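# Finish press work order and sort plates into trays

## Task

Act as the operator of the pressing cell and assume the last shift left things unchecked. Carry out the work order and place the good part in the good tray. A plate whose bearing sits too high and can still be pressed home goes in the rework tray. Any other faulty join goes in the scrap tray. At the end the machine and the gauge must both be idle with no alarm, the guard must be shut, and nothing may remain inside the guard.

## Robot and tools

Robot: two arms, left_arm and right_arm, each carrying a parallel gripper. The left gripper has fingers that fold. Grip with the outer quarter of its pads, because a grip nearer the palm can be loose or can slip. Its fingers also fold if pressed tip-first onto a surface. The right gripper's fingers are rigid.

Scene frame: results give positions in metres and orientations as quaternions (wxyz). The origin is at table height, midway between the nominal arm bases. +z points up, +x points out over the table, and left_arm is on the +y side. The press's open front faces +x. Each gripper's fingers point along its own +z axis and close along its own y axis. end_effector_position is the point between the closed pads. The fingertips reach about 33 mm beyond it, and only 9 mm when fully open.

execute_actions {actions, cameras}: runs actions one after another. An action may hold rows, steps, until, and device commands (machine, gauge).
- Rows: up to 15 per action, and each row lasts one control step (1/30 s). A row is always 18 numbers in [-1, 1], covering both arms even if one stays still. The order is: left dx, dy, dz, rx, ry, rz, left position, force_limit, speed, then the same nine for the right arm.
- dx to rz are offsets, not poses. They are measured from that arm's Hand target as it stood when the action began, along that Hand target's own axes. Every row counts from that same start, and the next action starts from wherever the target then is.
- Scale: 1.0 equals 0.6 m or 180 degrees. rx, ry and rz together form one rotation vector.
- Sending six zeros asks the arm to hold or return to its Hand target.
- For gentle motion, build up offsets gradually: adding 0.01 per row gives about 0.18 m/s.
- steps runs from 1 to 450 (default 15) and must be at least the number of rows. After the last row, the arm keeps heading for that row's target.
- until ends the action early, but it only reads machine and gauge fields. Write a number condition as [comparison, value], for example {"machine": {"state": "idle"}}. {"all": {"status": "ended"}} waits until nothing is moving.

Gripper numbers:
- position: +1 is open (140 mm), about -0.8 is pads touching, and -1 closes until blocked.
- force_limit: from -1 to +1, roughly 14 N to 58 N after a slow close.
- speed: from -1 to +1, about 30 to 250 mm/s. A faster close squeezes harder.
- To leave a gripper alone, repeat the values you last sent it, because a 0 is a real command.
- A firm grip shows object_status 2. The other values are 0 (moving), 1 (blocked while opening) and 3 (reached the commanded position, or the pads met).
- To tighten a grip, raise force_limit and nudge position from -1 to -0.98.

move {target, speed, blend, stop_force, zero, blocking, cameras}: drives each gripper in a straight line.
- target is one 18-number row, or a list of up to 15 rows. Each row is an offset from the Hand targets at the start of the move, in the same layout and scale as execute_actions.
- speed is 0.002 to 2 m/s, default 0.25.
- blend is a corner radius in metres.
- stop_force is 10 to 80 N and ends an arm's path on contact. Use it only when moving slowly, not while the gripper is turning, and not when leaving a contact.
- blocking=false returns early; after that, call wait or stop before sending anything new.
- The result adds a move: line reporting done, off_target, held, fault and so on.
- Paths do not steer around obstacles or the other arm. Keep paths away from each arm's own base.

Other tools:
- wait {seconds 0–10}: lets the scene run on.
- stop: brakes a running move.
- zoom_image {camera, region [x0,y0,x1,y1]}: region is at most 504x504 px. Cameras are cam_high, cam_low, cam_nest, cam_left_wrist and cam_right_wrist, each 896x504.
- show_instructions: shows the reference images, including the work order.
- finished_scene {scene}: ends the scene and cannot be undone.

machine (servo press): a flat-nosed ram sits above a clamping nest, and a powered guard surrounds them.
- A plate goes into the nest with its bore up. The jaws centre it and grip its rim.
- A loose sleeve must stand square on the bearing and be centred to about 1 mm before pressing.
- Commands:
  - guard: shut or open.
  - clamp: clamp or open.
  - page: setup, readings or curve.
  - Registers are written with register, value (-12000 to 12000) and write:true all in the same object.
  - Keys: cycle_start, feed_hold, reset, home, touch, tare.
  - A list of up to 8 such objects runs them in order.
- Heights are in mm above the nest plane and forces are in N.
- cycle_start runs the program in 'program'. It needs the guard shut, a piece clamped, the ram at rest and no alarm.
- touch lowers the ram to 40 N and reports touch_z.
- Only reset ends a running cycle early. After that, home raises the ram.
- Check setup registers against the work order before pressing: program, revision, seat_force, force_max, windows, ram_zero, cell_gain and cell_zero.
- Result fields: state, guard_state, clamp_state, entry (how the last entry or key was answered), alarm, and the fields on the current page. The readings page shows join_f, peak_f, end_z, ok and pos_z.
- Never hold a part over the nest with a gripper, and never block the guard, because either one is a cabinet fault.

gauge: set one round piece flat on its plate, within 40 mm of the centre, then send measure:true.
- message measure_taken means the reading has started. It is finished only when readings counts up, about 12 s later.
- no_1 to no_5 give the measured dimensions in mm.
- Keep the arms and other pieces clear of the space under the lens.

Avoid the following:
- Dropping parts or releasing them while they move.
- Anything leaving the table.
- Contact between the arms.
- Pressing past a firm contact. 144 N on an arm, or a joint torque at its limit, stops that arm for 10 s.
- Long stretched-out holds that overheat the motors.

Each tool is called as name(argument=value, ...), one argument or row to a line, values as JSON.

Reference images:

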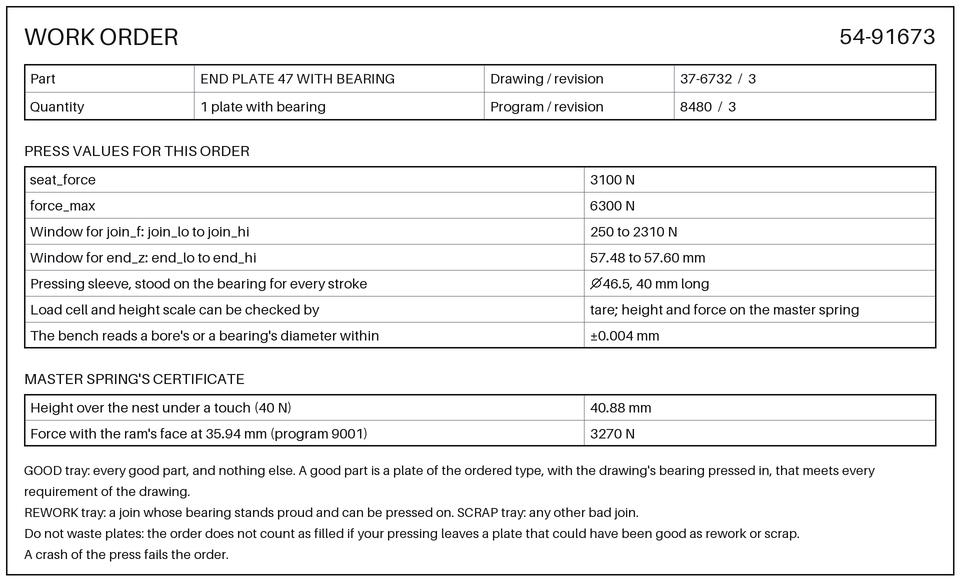

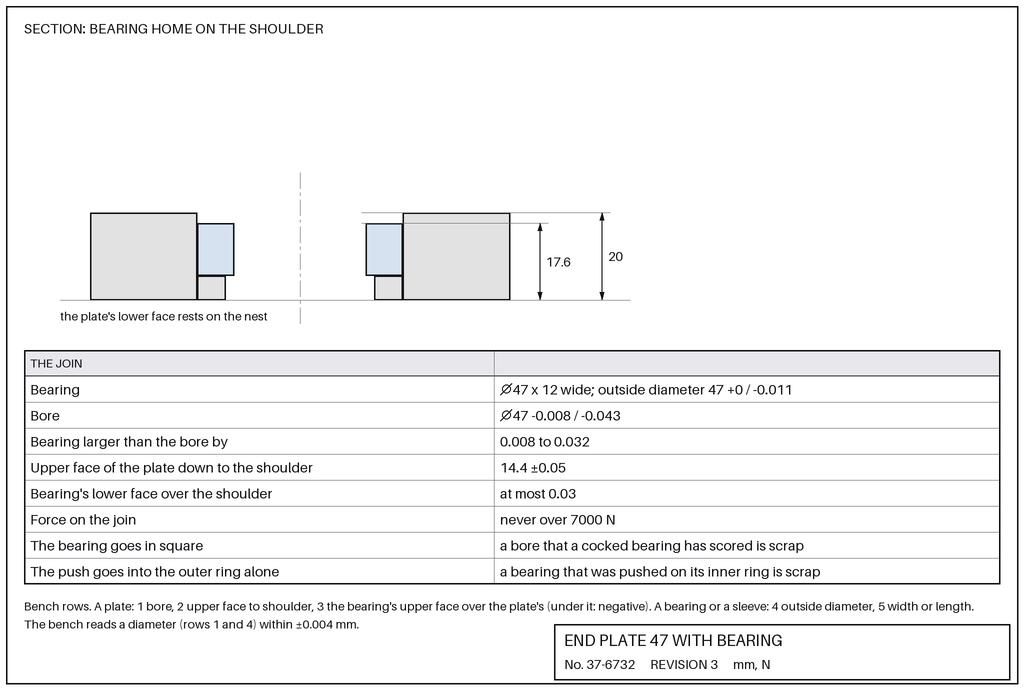

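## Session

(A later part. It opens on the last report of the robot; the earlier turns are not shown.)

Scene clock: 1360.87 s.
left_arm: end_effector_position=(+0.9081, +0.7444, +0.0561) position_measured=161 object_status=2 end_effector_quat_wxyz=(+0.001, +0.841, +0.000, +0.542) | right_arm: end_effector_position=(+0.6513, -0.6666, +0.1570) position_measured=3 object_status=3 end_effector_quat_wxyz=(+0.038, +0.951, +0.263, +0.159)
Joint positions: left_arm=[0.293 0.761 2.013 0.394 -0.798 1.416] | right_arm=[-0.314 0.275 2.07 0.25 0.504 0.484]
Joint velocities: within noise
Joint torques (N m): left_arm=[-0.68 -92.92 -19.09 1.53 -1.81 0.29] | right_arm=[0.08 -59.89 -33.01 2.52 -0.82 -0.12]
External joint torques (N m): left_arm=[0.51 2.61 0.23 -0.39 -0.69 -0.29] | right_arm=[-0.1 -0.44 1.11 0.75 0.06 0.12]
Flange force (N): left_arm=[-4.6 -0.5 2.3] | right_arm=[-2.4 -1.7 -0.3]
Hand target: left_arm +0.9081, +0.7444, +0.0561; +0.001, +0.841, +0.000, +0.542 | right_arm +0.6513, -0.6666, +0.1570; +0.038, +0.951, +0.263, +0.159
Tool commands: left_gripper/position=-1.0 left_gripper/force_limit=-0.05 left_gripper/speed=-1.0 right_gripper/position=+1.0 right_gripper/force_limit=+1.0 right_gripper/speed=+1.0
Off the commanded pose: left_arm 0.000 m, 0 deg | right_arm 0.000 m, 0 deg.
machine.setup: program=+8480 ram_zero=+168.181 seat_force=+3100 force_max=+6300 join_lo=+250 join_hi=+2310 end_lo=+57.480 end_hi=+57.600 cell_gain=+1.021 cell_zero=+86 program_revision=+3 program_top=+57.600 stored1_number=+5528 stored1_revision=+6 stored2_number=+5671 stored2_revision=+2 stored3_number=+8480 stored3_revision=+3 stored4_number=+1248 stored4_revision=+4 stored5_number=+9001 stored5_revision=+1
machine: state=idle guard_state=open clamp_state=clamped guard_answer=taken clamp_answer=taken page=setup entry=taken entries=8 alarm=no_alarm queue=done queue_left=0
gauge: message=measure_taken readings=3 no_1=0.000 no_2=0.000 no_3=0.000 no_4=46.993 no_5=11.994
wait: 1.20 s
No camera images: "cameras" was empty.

move(
  target=[
    [0.1063,0,-0.0483,0,0,0,-1,-0.05,-1,0,0,0,0,0,0,1,1,1],
    [0.1342,0.2073,-0.4057,-0.1,0,0.0454,-1,-0.05,-1,0,0,0,0,0,0,1,1,1],
    [0.1412,0.574,-0.592,-0.4555,0,0.207,-1,-0.05,-1,0,0,0,0,0,0,1,1,1],
    [0.0818,0.974,-0.6015,-0.4555,0,0.207,-1,-0.05,-1,0,0,0,0,0,0,1,1,1],
  ],
  speed=[0.15,0.25,0.3,0.3],
  blend=[0.02,0.06,0.05,0],
  cameras=["cam_left_wrist"],
)

Scene clock: 1382.00 s.
left_arm: end_effector_position=(+0.5985, +0.1611, +0.2511) position_measured=161 object_status=2 end_effector_quat_wxyz=(+0.384, +0.593, -0.595, +0.383) | right_arm: end_effector_position=(+0.6513, -0.6666, +0.1570) position_measured=3 object_status=3 end_effector_quat_wxyz=(+0.038, +0.951, +0.263, +0.159)
Joint positions: left_arm=[-0.173 0.413 2.082 1.718 -1.142 0.857] | right_arm=[-0.314 0.275 2.07 0.25 0.504 0.484]
Joint velocities: within noise
Joint torques (N m): left_arm=[-0.62 -75.38 -30.55 -1.94 -1.84 0.26] | right_arm=[0.35 -60.15 -33.22 2.47 -0.8 -0.11]
External joint torques (N m): left_arm=[0.64 4.49 1.41 0.04 -0.1 -0.26] | right_arm=[-0.42 -0.17 1.33 0.8 0.03 0.12]
Flange force (N): left_arm=[-6.4 -2.7 1.9] | right_arm=[-3.1 -1.4 0.1]
Hand target: left_arm +0.5985, +0.1611, +0.2511; +0.384, +0.593, -0.595, +0.383 | right_arm +0.6513, -0.6666, +0.1570; +0.038, +0.951, +0.263, +0.159
Off the commanded pose: left_arm 0.000 m, 0 deg | right_arm 0.000 m, 0 deg.
machine.setup: program=+8480 ram_zero=+168.181 seat_force=+3100 force_max=+6300 join_lo=+250 join_hi=+2310 end_lo=+57.480 end_hi=+57.600 cell_gain=+1.021 cell_zero=+86 program_revision=+3 program_top=+57.600 stored1_number=+5528 stored1_revision=+6 stored2_number=+5671 stored2_revision=+2 stored3_number=+8480 stored3_revision=+3 stored4_number=+1248 stored4_revision=+4 stored5_number=+9001 stored5_revision=+1
machine: state=idle guard_state=open clamp_state=clamped guard_answer=taken clamp_answer=taken page=setup entry=taken entries=8 alarm=no_alarm queue=done queue_left=0
gauge: message=measure_taken readings=3 no_1=0.000 no_2=0.000 no_3=0.000 no_4=46.993 no_5=11.994
move: done
Images, in order (width x height): cam_left_wrist 896x504.

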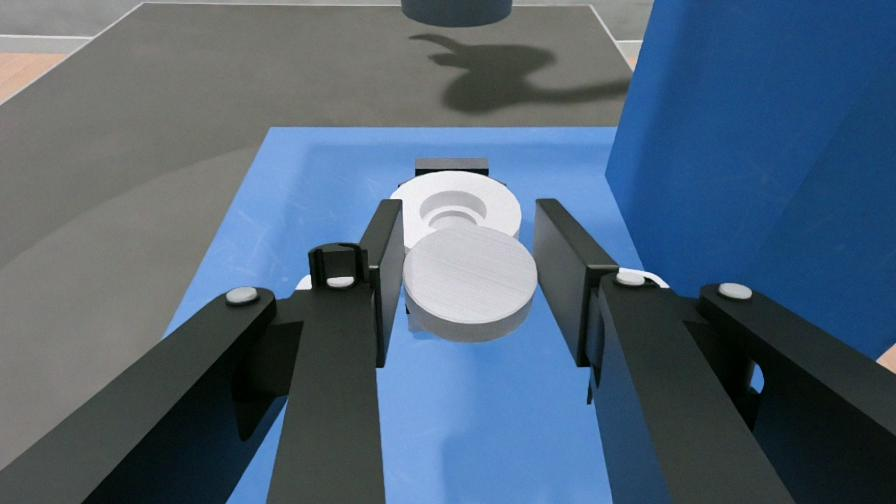

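move(
  target=[0.0123,-0.0082,0.234,0,0,0,-1,-0.05,-1,0,0,0,0,0,0,1,1,1],
  speed=0.15,
  cameras=["cam_left_wrist","cam_nest"],
)

zoom_image(
  camera="cam_left_wrist",
  region=[320, 140, 620, 360],
)

zoom_image(
  camera="cam_nest",
  region=[320, 200, 540, 380],
)

Scene clock: 1410.73 s.
left_arm: end_effector_position=(+0.6030, +0.0301, +0.2000) position_measured=161 object_status=2 end_effector_quat_wxyz=(+0.384, +0.593, -0.595, +0.383) | right_arm: end_effector_position=(+0.6513, -0.6666, +0.1570) position_measured=3 object_status=3 end_effector_quat_wxyz=(+0.038, +0.951, +0.263, +0.159)
Joint positions: left_arm=[-0.382 0.522 2.035 1.517 -1.019 0.922] | right_arm=[-0.314 0.275 2.07 0.25 0.504 0.484]
Joint velocities: within noise
Joint torques (N m): left_arm=[-0.88 -84.83 -28.98 -1.1 -2.03 0.31] | right_arm=[0.13 -60.11 -32.96 2.48 -0.91 -0.13]
External joint torques (N m): left_arm=[0.89 5.47 1.26 -0.09 0 -0.31] | right_arm=[-0.35 -0.2 1 0.8 0.13 0.14]
Flange force (N): left_arm=[-7.4 -3.6 3.1] | right_arm=[-2.4 -1.0 -0.1]
Hand target: left_arm +0.6030, +0.0301, +0.2000; +0.384, +0.593, -0.595, +0.383 | right_arm +0.6513, -0.6666, +0.1570; +0.038, +0.951, +0.263, +0.159
Off the commanded pose: left_arm 0.000 m, 0 deg | right_arm 0.000 m, 0 deg.
machine.setup: program=+8480 ram_zero=+168.181 seat_force=+3100 force_max=+6300 join_lo=+250 join_hi=+2310 end_lo=+57.480 end_hi=+57.600 cell_gain=+1.021 cell_zero=+86 program_revision=+3 program_top=+57.600 stored1_number=+5528 stored1_revision=+6 stored2_number=+5671 stored2_revision=+2 stored3_number=+8480 stored3_revision=+3 stored4_number=+1248 stored4_revision=+4 stored5_number=+9001 stored5_revision=+1
machine: state=idle guard_state=open clamp_state=clamped guard_answer=taken clamp_answer=taken page=setup entry=taken entries=8 alarm=no_alarm queue=done queue_left=0
gauge: message=measure_taken readings=3 no_1=0.000 no_2=0.000 no_3=0.000 no_4=46.993 no_5=11.994
move: done
Images, in order (width x height): cam_nest 896x504, cam_left_wrist 896x504.

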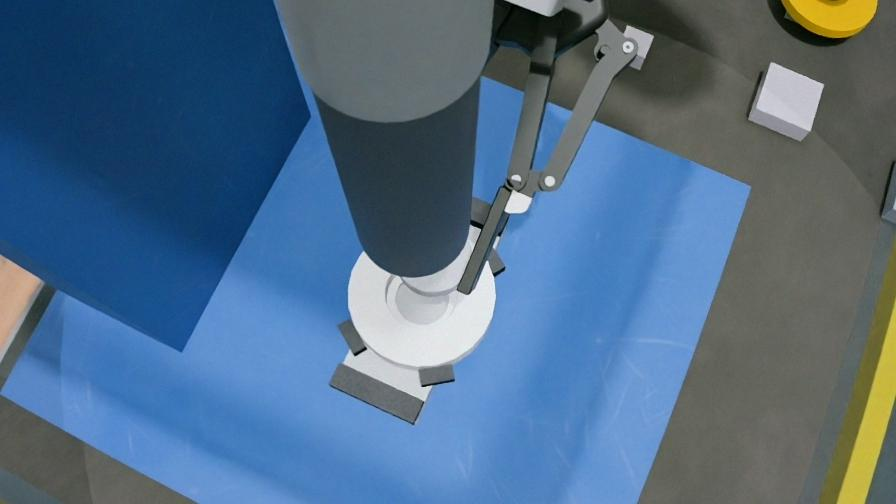

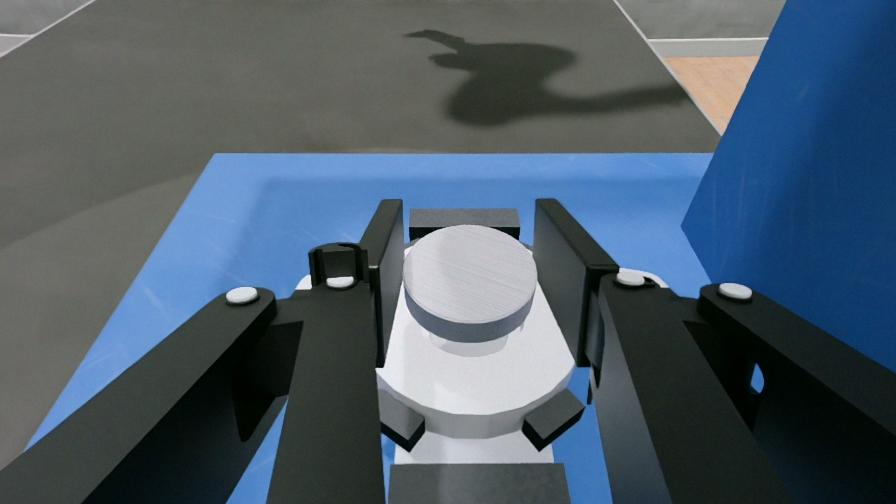

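Scaled by 1.680 from the camera's 896x504 image, which has a finer 1280x720 frame.

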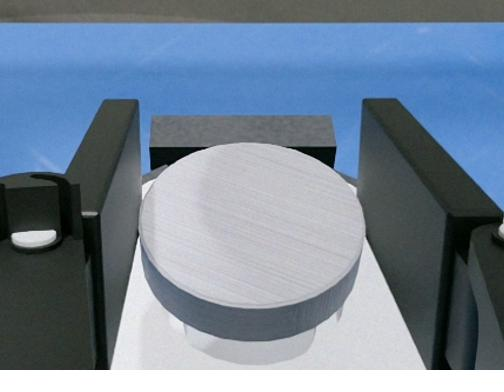

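Scaled by 2.291 from the camera's 896x504 image, which has a finer 1280x720 frame.

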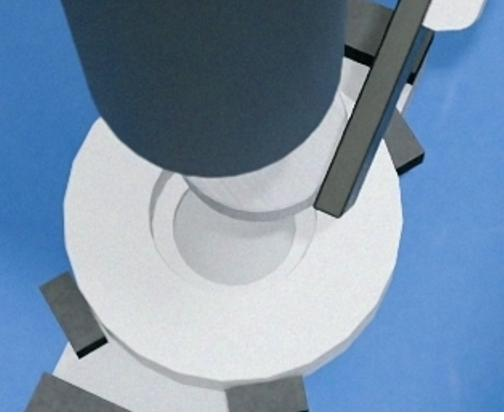

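move(
  target=[-0.018,0.0017,0.033,0,0,0,-1,-0.05,-1,0,0,0,0,0,0,1,1,1],
  speed=0.05,
  cameras=["cam_left_wrist","cam_nest"],
)

zoom_image(
  camera="cam_left_wrist",
  region=[320, 180, 620, 480],
)

zoom_image(
  camera="cam_nest",
  region=[320, 200, 540, 380],
)

Scene clock: 1436.93 s.
left_arm: end_effector_position=(+0.6020, +0.0165, +0.1820) position_measured=161 object_status=2 end_effector_quat_wxyz=(+0.384, +0.593, -0.595, +0.383) | right_arm: end_effector_position=(+0.6513, -0.6666, +0.1570) position_measured=3 object_status=3 end_effector_quat_wxyz=(+0.038, +0.951, +0.263, +0.159)
Joint positions: left_arm=[-0.403 0.553 2.032 1.482 -1.01 0.956] | right_arm=[-0.314 0.275 2.07 0.25 0.504 0.484]
Joint velocities: within noise
Joint torques (N m): left_arm=[-0.47 -85.68 -27.99 -0.94 -2.01 0.29] | right_arm=[-0.32 -60.65 -33.18 2.46 -0.79 -0.15]
External joint torques (N m): left_arm=[0.36 4.55 1.17 -0.1 -0.07 -0.29] | right_arm=[0.1 0.35 1.25 0.82 0.02 0.15]
Flange force (N): left_arm=[-6.0 -2.3 3.0] | right_arm=[-2.0 -1.6 1.1]
Hand target: left_arm +0.6019, +0.0165, +0.1820; +0.384, +0.593, -0.595, +0.383 | right_arm +0.6513, -0.6666, +0.1570; +0.038, +0.951, +0.263, +0.159
Off the commanded pose: left_arm 0.000 m, 0 deg | right_arm 0.000 m, 0 deg.
machine.setup: program=+8480 ram_zero=+168.181 seat_force=+3100 force_max=+6300 join_lo=+250 join_hi=+2310 end_lo=+57.480 end_hi=+57.600 cell_gain=+1.021 cell_zero=+86 program_revision=+3 program_top=+57.600 stored1_number=+5528 stored1_revision=+6 stored2_number=+5671 stored2_revision=+2 stored3_number=+8480 stored3_revision=+3 stored4_number=+1248 stored4_revision=+4 stored5_number=+9001 stored5_revision=+1
machine: state=idle guard_state=open clamp_state=clamped guard_answer=taken clamp_answer=taken page=setup entry=taken entries=8 alarm=no_alarm queue=done queue_left=0
gauge: message=measure_taken readings=3 no_1=0.000 no_2=0.000 no_3=0.000 no_4=46.993 no_5=11.994
move: done
Images, in order (width x height): cam_nest 896x504, cam_left_wrist 896x504.

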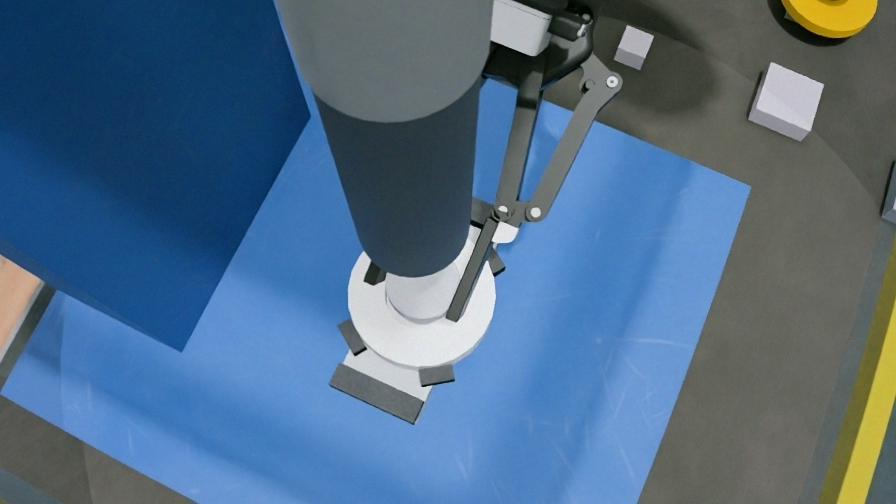

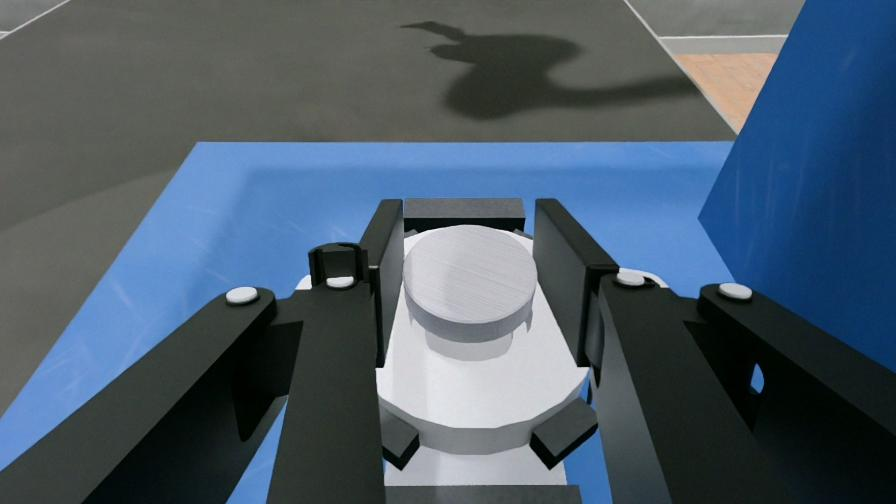

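Scaled by 1.680 from the camera's 896x504 image, which has a finer 1280x720 frame.

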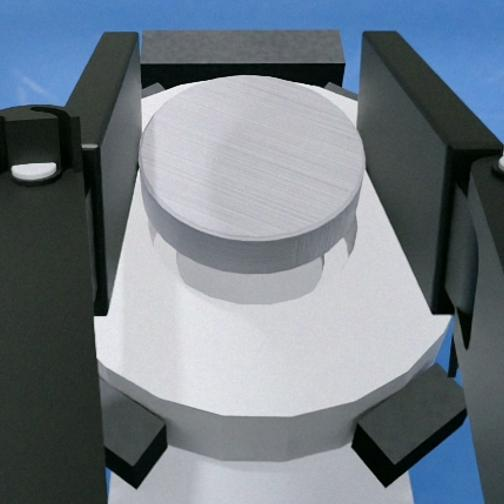

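Scaled by 2.291 from the camera's 896x504 image, which has a finer 1280x720 frame.

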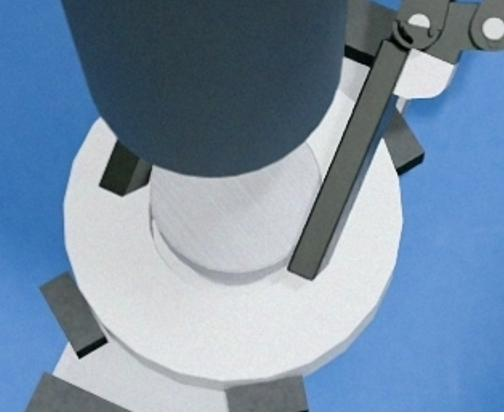

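move(
  target=[-0.0131,0.0012,0.0074,0,0,0,-1,-0.05,-1,0,0,0,0,0,0,1,1,1],
  speed=0.03,
  cameras=["cam_left_wrist","cam_nest"],
)

zoom_image(
  camera="cam_left_wrist",
  region=[390, 210, 550, 370],
)

zoom_image(
  camera="cam_nest",
  region=[340, 230, 500, 370],
)

Scene clock: 1460.73 s.
left_arm: end_effector_position=(+0.6012, +0.0157, +0.1730) position_measured=161 object_status=2 end_effector_quat_wxyz=(+0.384, +0.593, -0.595, +0.383) | right_arm: end_effector_position=(+0.6513, -0.6666, +0.1570) position_measured=3 object_status=3 end_effector_quat_wxyz=(+0.038, +0.951, +0.263, +0.159)
Joint positions: left_arm=[-0.404 0.566 2.034 1.471 -1.01 0.974] | right_arm=[-0.314 0.275 2.07 0.25 0.504 0.484]
Joint velocities: within noise
Joint torques (N m): left_arm=[0.28 -86.37 -27.38 -0.95 -2.01 0.24] | right_arm=[0.49 -60.01 -33.13 2.51 -0.86 -0.14]
External joint torques (N m): left_arm=[-0.41 4.34 1.08 -0.03 -0.11 -0.24] | right_arm=[-0.51 -0.32 1.22 0.76 0.09 0.15]
Flange force (N): left_arm=[-5.4 -1.8 3.8] | right_arm=[-3.0 -1.3 -0.3]
Hand target: left_arm +0.6012, +0.0157, +0.1730; +0.384, +0.593, -0.595, +0.383 | right_arm +0.6513, -0.6666, +0.1570; +0.038, +0.951, +0.263, +0.159
Off the commanded pose: left_arm 0.000 m, 0 deg | right_arm 0.000 m, 0 deg.
machine.setup: program=+8480 ram_zero=+168.181 seat_force=+3100 force_max=+6300 join_lo=+250 join_hi=+2310 end_lo=+57.480 end_hi=+57.600 cell_gain=+1.021 cell_zero=+86 program_revision=+3 program_top=+57.600 stored1_number=+5528 stored1_revision=+6 stored2_number=+5671 stored2_revision=+2 stored3_number=+8480 stored3_revision=+3 stored4_number=+1248 stored4_revision=+4 stored5_number=+9001 stored5_revision=+1
machine: state=idle guard_state=open clamp_state=clamped guard_answer=taken clamp_answer=taken page=setup entry=taken entries=8 alarm=no_alarm queue=done queue_left=0
gauge: message=measure_taken readings=3 no_1=0.000 no_2=0.000 no_3=0.000 no_4=46.993 no_5=11.994
move: done
Images, in order (width x height): cam_nest 896x504, cam_left_wrist 896x504.

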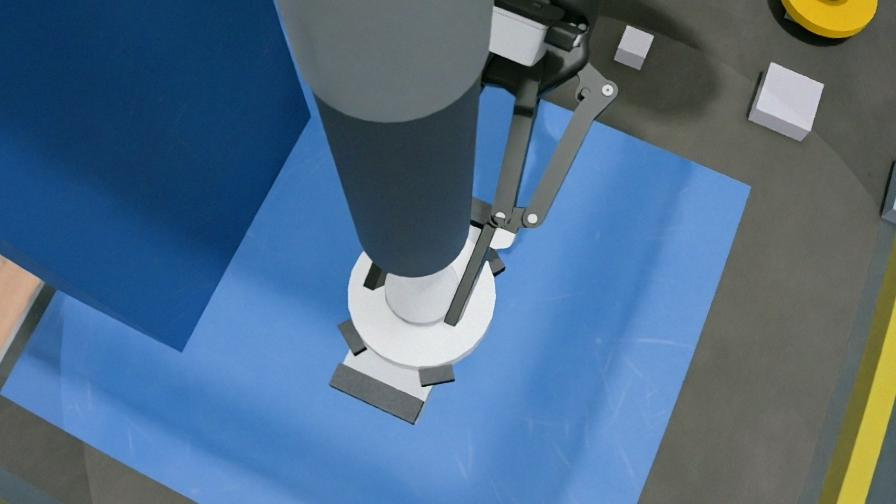

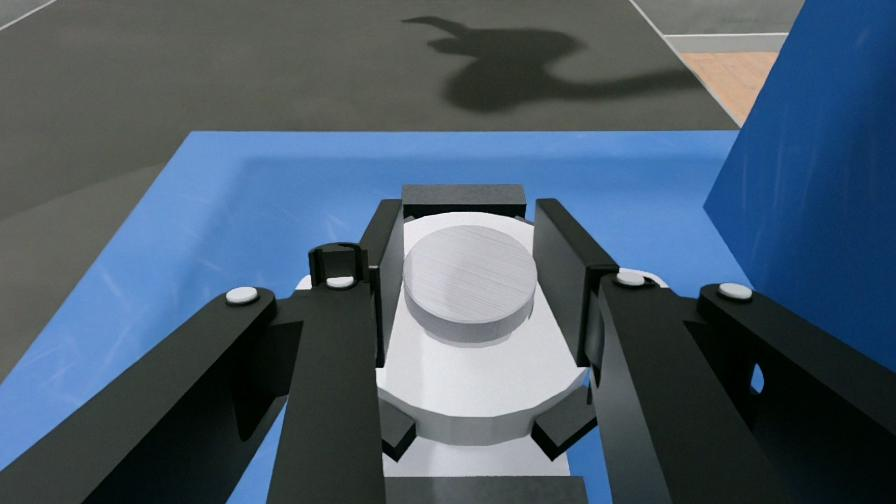

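Scaled by 3.150 from the camera's 896x504 image, which has a finer 1280x720 frame.

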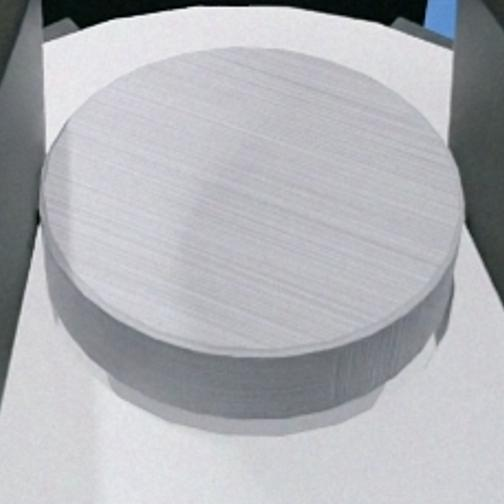

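Scaled by 3.150 from the camera's 896x504 image, which has a finer 1280x720 frame.

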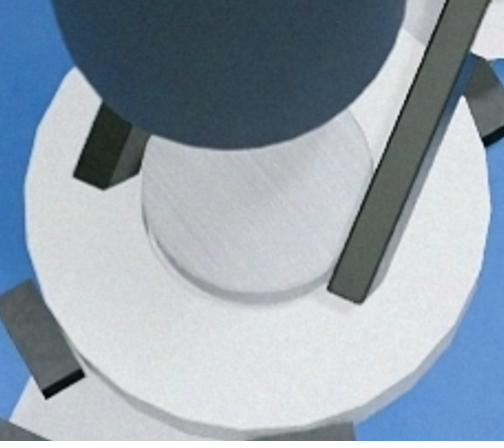

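move(
  target=[-0.0106,0,0.0042,0,0,0,-1,-0.05,-1,0,0,0,0,0,0,1,1,1],
  speed=0.01,
  stop_force=10,
  cameras=["cam_left_wrist","cam_nest"],
)

zoom_image(
  camera="cam_left_wrist",
  region=[390, 210, 550, 370],
)

zoom_image(
  camera="cam_nest",
  region=[340, 230, 500, 370],
)

Scene clock: 1481.83 s.
left_arm: end_effector_position=(+0.6011, +0.0158, +0.1681) position_measured=161 object_status=2 end_effector_quat_wxyz=(+0.384, +0.593, -0.595, +0.383) | right_arm: end_effector_position=(+0.6513, -0.6666, +0.1570) position_measured=3 object_status=3 end_effector_quat_wxyz=(+0.038, +0.951, +0.263, +0.159)
Joint positions: left_arm=[-0.404 0.574 2.035 1.466 -1.012 0.984] | right_arm=[-0.314 0.275 2.07 0.25 0.504 0.484]
Joint velocities: within noise
Joint torques (N m): left_arm=[8.57 -79.36 -23.69 0.07 2.83 0.33] | right_arm=[0.27 -60.25 -33.08 2.51 -0.89 -0.14]
External joint torques (N m): left_arm=[-8.58 -2.85 -2.36 -1.05 -4.95 -0.33] | right_arm=[-0.38 -0.06 1.17 0.77 0.12 0.15]
Flange force (N): left_arm=[7.6 3.1 8.5] | right_arm=[-2.6 -1.1 0.1]
Hand target: left_arm +0.6011, +0.0159, +0.1681; +0.384, +0.593, -0.595, +0.383 (not the last commanded pose) | right_arm +0.6513, -0.6666, +0.1570; +0.038, +0.951, +0.263, +0.159
Off the commanded pose: left_arm 0.002 m, 0 deg | right_arm 0.000 m, 0 deg.
machine.setup: program=+8480 ram_zero=+168.181 seat_force=+3100 force_max=+6300 join_lo=+250 join_hi=+2310 end_lo=+57.480 end_hi=+57.600 cell_gain=+1.021 cell_zero=+86 program_revision=+3 program_top=+57.600 stored1_number=+5528 stored1_revision=+6 stored2_number=+5671 stored2_revision=+2 stored3_number=+8480 stored3_revision=+3 stored4_number=+1248 stored4_revision=+4 stored5_number=+9001 stored5_revision=+1
machine: state=idle guard_state=open clamp_state=clamped guard_answer=taken clamp_answer=taken page=setup entry=taken entries=8 alarm=no_alarm queue=done queue_left=0
gauge: message=measure_taken readings=3 no_1=0.000 no_2=0.000 no_3=0.000 no_4=46.993 no_5=11.994
move: contact (left_arm)
Images, in order (width x height): cam_nest 896x504, cam_left_wrist 896x504.

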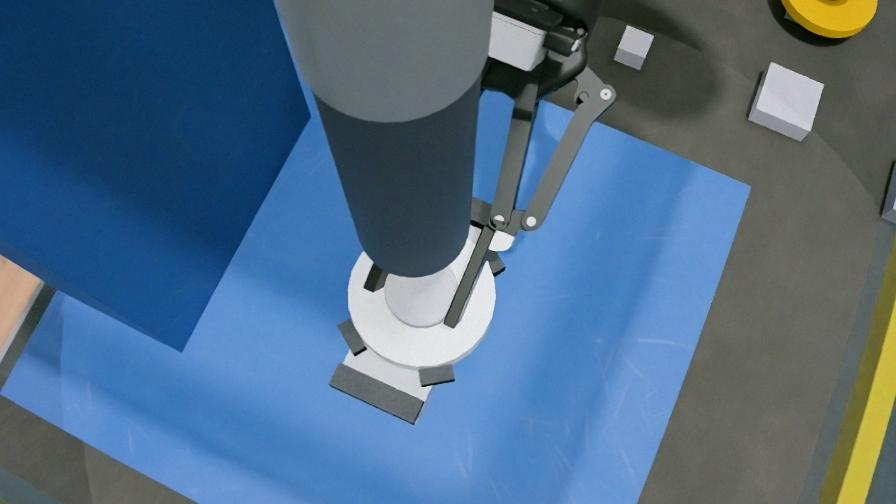

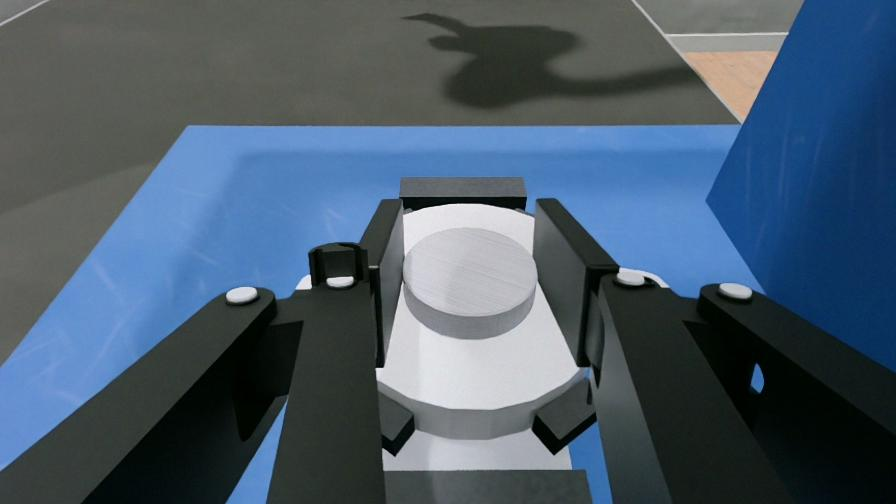

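Scaled by 3.150 from the camera's 896x504 image, which has a finer 1280x720 frame.

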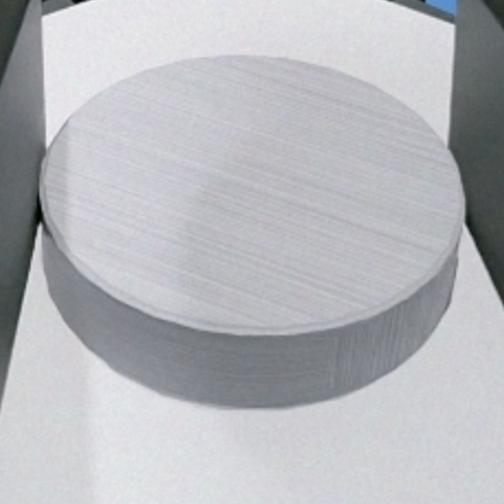

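Scaled by 3.150 from the camera's 896x504 image, which has a finer 1280x720 frame.

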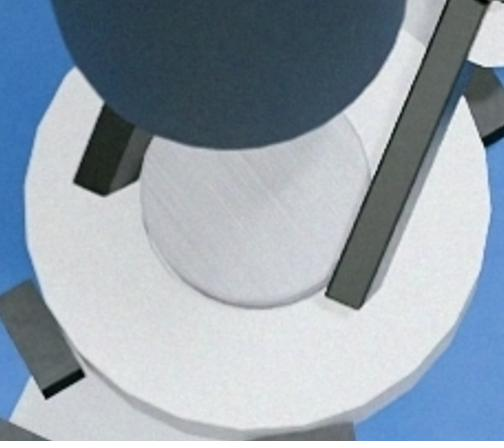

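execute_actions(
  actions=[],
  cameras=["cam_left_wrist","cam_nest"],
)

zoom_image(
  camera="cam_left_wrist",
  region=[330, 250, 570, 430],
)

zoom_image(
  camera="cam_nest",
  region=[340, 230, 500, 370],
)

Scene clock: 1536.43 s.
left_arm: end_effector_position=(+0.6011, +0.0159, +0.1681) position_measured=161 object_status=2 end_effector_quat_wxyz=(+0.384, +0.593, -0.595, +0.383) | right_arm: end_effector_position=(+0.6513, -0.6666, +0.1570) position_measured=3 object_status=3 end_effector_quat_wxyz=(+0.038, +0.951, +0.263, +0.159)
Joint positions: left_arm=[-0.404 0.574 2.035 1.466 -1.012 0.984] | right_arm=[-0.314 0.275 2.07 0.25 0.504 0.484]
Joint velocities: within noise
Joint torques (N m): left_arm=[9.73 -79.01 -24.06 -0.1 3.31 0.33] | right_arm=[0.64 -60.05 -33.23 2.42 -0.8 -0.14]
External joint torques (N m): left_arm=[-9.81 -3.49 -2.19 -0.88 -5.44 -0.33] | right_arm=[-0.62 -0.33 1.29 0.86 0.03 0.14]
Flange force (N): left_arm=[8.9 4.4 8.9] | right_arm=[-3.4 -1.3 -0.2]
Hand target: left_arm +0.6011, +0.0159, +0.1681; +0.384, +0.593, -0.595, +0.383 (not the last commanded pose) | right_arm +0.6513, -0.6666, +0.1570; +0.038, +0.951, +0.263, +0.159
Tool commands: left_gripper/position=-1.0 left_gripper/force_limit=-0.05 left_gripper/speed=-1.0 right_gripper/position=+1.0 right_gripper/force_limit=+1.0 right_gripper/speed=+1.0
Off the commanded pose: left_arm 0.002 m, 0 deg | right_arm 0.000 m, 0 deg.
machine.setup: program=+8480 ram_zero=+168.181 seat_force=+3100 force_max=+6300 join_lo=+250 join_hi=+2310 end_lo=+57.480 end_hi=+57.600 cell_gain=+1.021 cell_zero=+86 program_revision=+3 program_top=+57.600 stored1_number=+5528 stored1_revision=+6 stored2_number=+5671 stored2_revision=+2 stored3_number=+8480 stored3_revision=+3 stored4_number=+1248 stored4_revision=+4 stored5_number=+9001 stored5_revision=+1
machine: state=idle guard_state=open clamp_state=clamped guard_answer=taken clamp_answer=taken page=setup entry=taken entries=8 alarm=no_alarm queue=done queue_left=0
gauge: message=measure_taken readings=3 no_1=0.000 no_2=0.000 no_3=0.000 no_4=46.993 no_5=11.994
Images, in order (width x height): cam_nest 896x504, cam_left_wrist 896x504.

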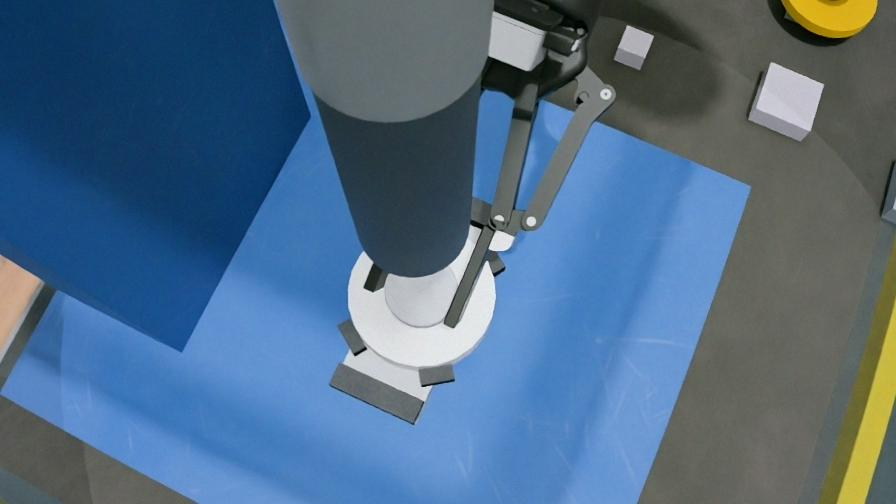

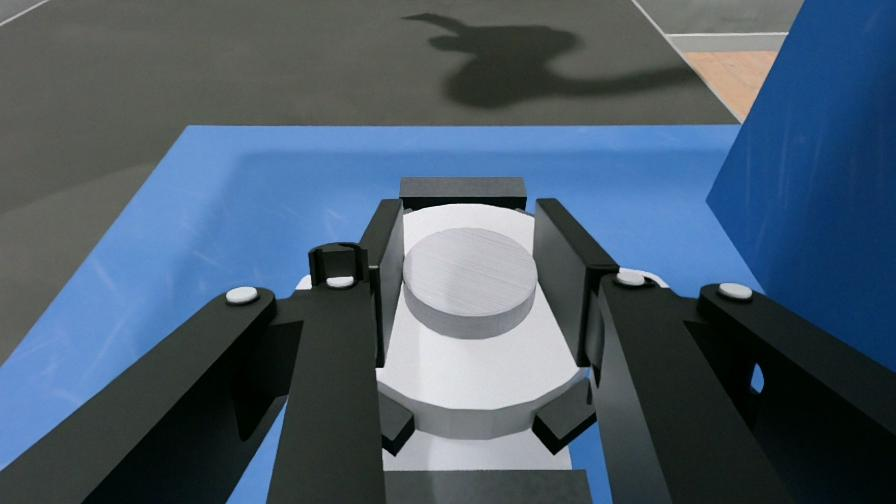

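Scaled by 2.100 from the camera's 896x504 image, which has a finer 1280x720 frame.

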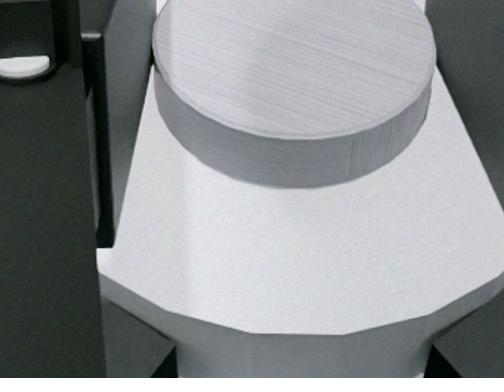

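Scaled by 3.150 from the camera's 896x504 image, which has a finer 1280x720 frame.

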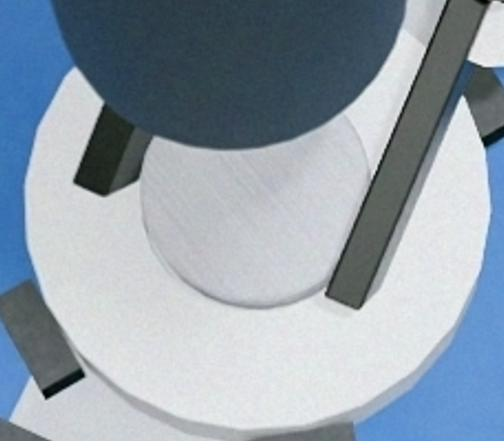

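execute_actions(
  actions=[
    {"rows":[[0,0,0,0,0,0,-0.1,-0.05,-1,0,0,0,0,0,0,1,1,1]],"steps":30},
  ],
  cameras=["cam_left_wrist","cam_nest"],
)

zoom_image(
  camera="cam_left_wrist",
  region=[350, 170, 590, 350],
)

Scene clock: 1543.47 s.
left_arm: end_effector_position=(+0.6012, +0.0159, +0.1681) position_measured=141 object_status=3 end_effector_quat_wxyz=(+0.384, +0.593, -0.595, +0.383) | right_arm: end_effector_position=(+0.6513, -0.6666, +0.1570) position_measured=3 object_status=3 end_effector_quat_wxyz=(+0.038, +0.951, +0.263, +0.159)
Joint positions: left_arm=[-0.404 0.574 2.035 1.466 -1.012 0.984] | right_arm=[-0.314 0.275 2.07 0.25 0.504 0.484]
Joint velocities: within noise
Joint torques (N m): left_arm=[-0.11 -86.53 -26.64 -0.72 -1.87 0.26] | right_arm=[0.54 -60.17 -33.07 2.48 -0.83 -0.13]
External joint torques (N m): left_arm=[0.01 3.84 0.55 -0.24 -0.26 -0.26] | right_arm=[-0.55 -0.17 1.15 0.79 0.06 0.13]
Flange force (N): left_arm=[-4.9 -2.4 3.2] | right_arm=[-2.9 -1.0 0.0]
Hand target: left_arm +0.6011, +0.0159, +0.1681; +0.384, +0.593, -0.595, +0.383 | right_arm +0.6513, -0.6666, +0.1570; +0.038, +0.951, +0.263, +0.159
Off the commanded pose: left_arm 0.000 m, 0 deg | right_arm 0.000 m, 0 deg.
machine.setup: program=+8480 ram_zero=+168.181 seat_force=+3100 force_max=+6300 join_lo=+250 join_hi=+2310 end_lo=+57.480 end_hi=+57.600 cell_gain=+1.021 cell_zero=+86 program_revision=+3 program_top=+57.600 stored1_number=+5528 stored1_revision=+6 stored2_number=+5671 stored2_revision=+2 stored3_number=+8480 stored3_revision=+3 stored4_number=+1248 stored4_revision=+4 stored5_number=+9001 stored5_revision=+1
machine: state=idle guard_state=open clamp_state=clamped guard_answer=taken clamp_answer=taken page=setup entry=taken entries=8 alarm=no_alarm queue=done queue_left=0
gauge: message=measure_taken readings=3 no_1=0.000 no_2=0.000 no_3=0.000 no_4=46.993 no_5=11.994
Images, in order (width x height): cam_nest 896x504, cam_left_wrist 896x504.

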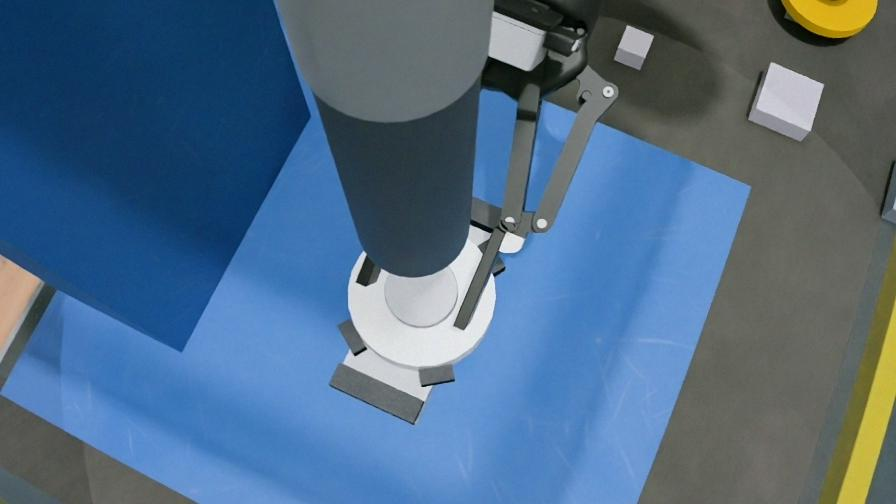

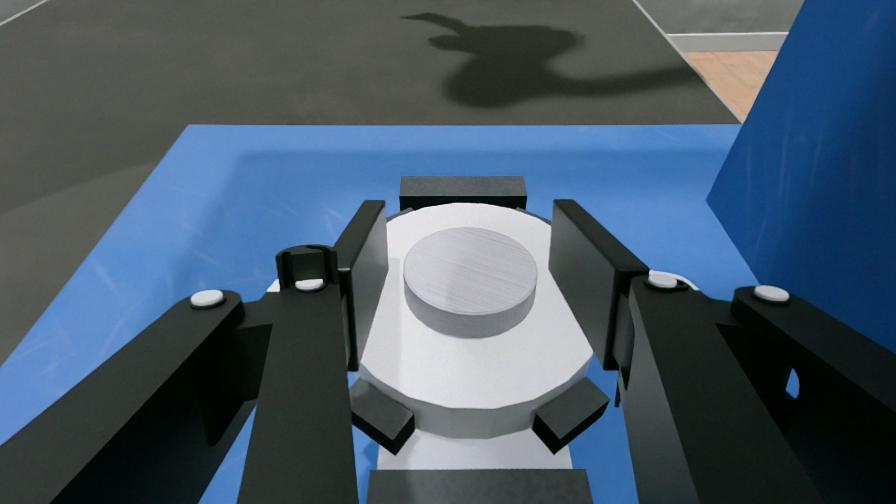

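Scaled by 2.100 from the camera's 896x504 image, which has a finer 1280x720 frame.

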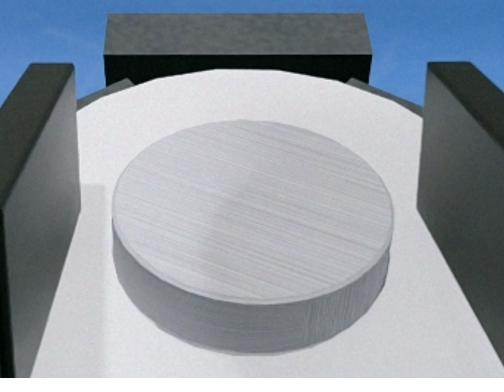

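move(
  target=[
    [0,0,-0.12,0,0,0,0.0,-0.05,-0.8,0,0,0,0,0,0,1,1,1],
  ],
  speed=0.08,
  cameras=["cam_left_wrist","cam_nest"],
)

zoom_image(
  camera="cam_left_wrist",
  region=[350, 170, 590, 350],
)

zoom_image(
  camera="cam_nest",
  region=[340, 230, 500, 370],
)

Scene clock: 1561.70 s.
left_arm: end_effector_position=(+0.6013, +0.0814, +0.1977) position_measured=129 object_status=3 end_effector_quat_wxyz=(+0.384, +0.593, -0.595, +0.383) | right_arm: end_effector_position=(+0.6513, -0.6666, +0.1570) position_measured=3 object_status=3 end_effector_quat_wxyz=(+0.038, +0.951, +0.263, +0.159)
Joint positions: left_arm=[-0.303 0.511 2.067 1.573 -1.063 0.944] | right_arm=[-0.314 0.275 2.07 0.25 0.504 0.484]
Joint velocities: within noise
Joint torques (N m): left_arm=[-0.36 -82.09 -27.5 -0.95 -1.85 0.24] | right_arm=[0.16 -60.08 -32.95 2.5 -0.84 -0.14]
External joint torques (N m): left_arm=[0.19 4.45 0.55 -0.35 -0.21 -0.24] | right_arm=[-0.21 -0.24 1.07 0.77 0.08 0.14]
Flange force (N): left_arm=[-6.0 -3.3 3.5] | right_arm=[-2.4 -1.3 -0.1]
Hand target: left_arm +0.6014, +0.0815, +0.1977; +0.384, +0.593, -0.595, +0.383 | right_arm +0.6513, -0.6666, +0.1570; +0.038, +0.951, +0.263, +0.159
Off the commanded pose: left_arm 0.000 m, 0 deg | right_arm 0.000 m, 0 deg.
machine.setup: program=+8480 ram_zero=+168.181 seat_force=+3100 force_max=+6300 join_lo=+250 join_hi=+2310 end_lo=+57.480 end_hi=+57.600 cell_gain=+1.021 cell_zero=+86 program_revision=+3 program_top=+57.600 stored1_number=+5528 stored1_revision=+6 stored2_number=+5671 stored2_revision=+2 stored3_number=+8480 stored3_revision=+3 stored4_number=+1248 stored4_revision=+4 stored5_number=+9001 stored5_revision=+1
machine: state=idle guard_state=open clamp_state=clamped guard_answer=taken clamp_answer=taken page=setup entry=taken entries=8 alarm=no_alarm queue=done queue_left=0
gauge: message=measure_taken readings=3 no_1=0.000 no_2=0.000 no_3=0.000 no_4=46.993 no_5=11.994
move: done
Images, in order (width x height): cam_nest 896x504, cam_left_wrist 896x504.

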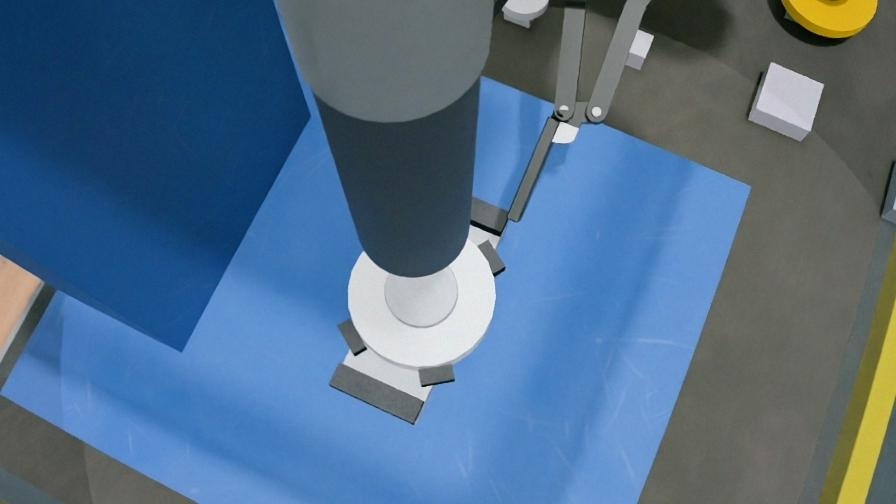

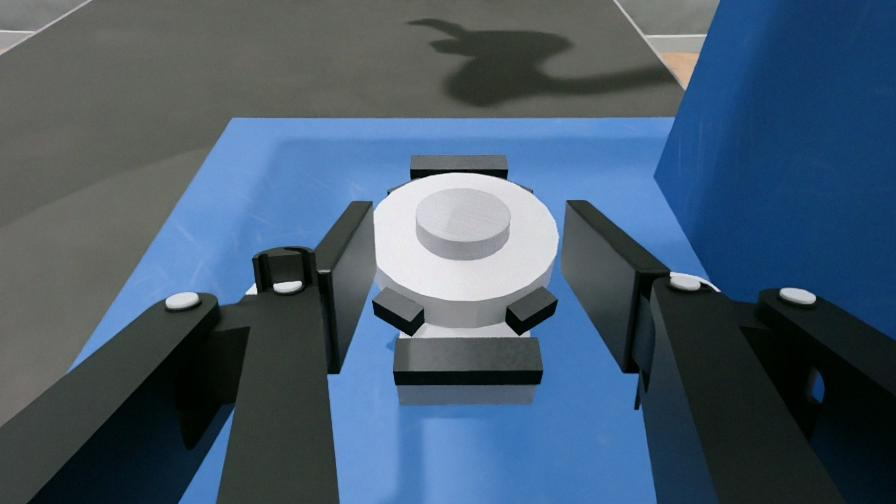

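Scaled by 2.100 from the camera's 896x504 image, which has a finer 1280x720 frame.

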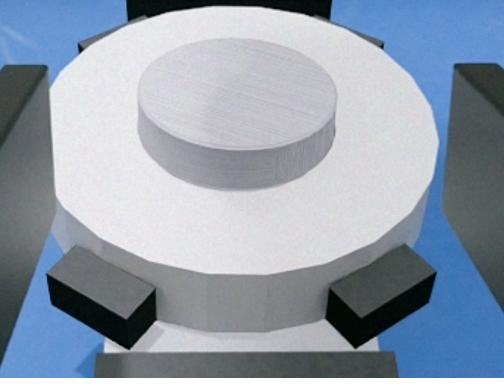

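Scaled by 3.150 from the camera's 896x504 image, which has a finer 1280x720 frame.

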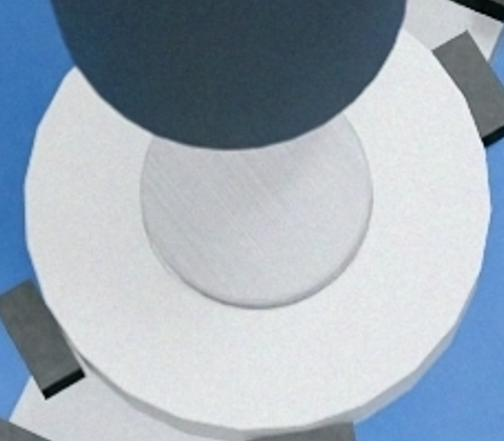

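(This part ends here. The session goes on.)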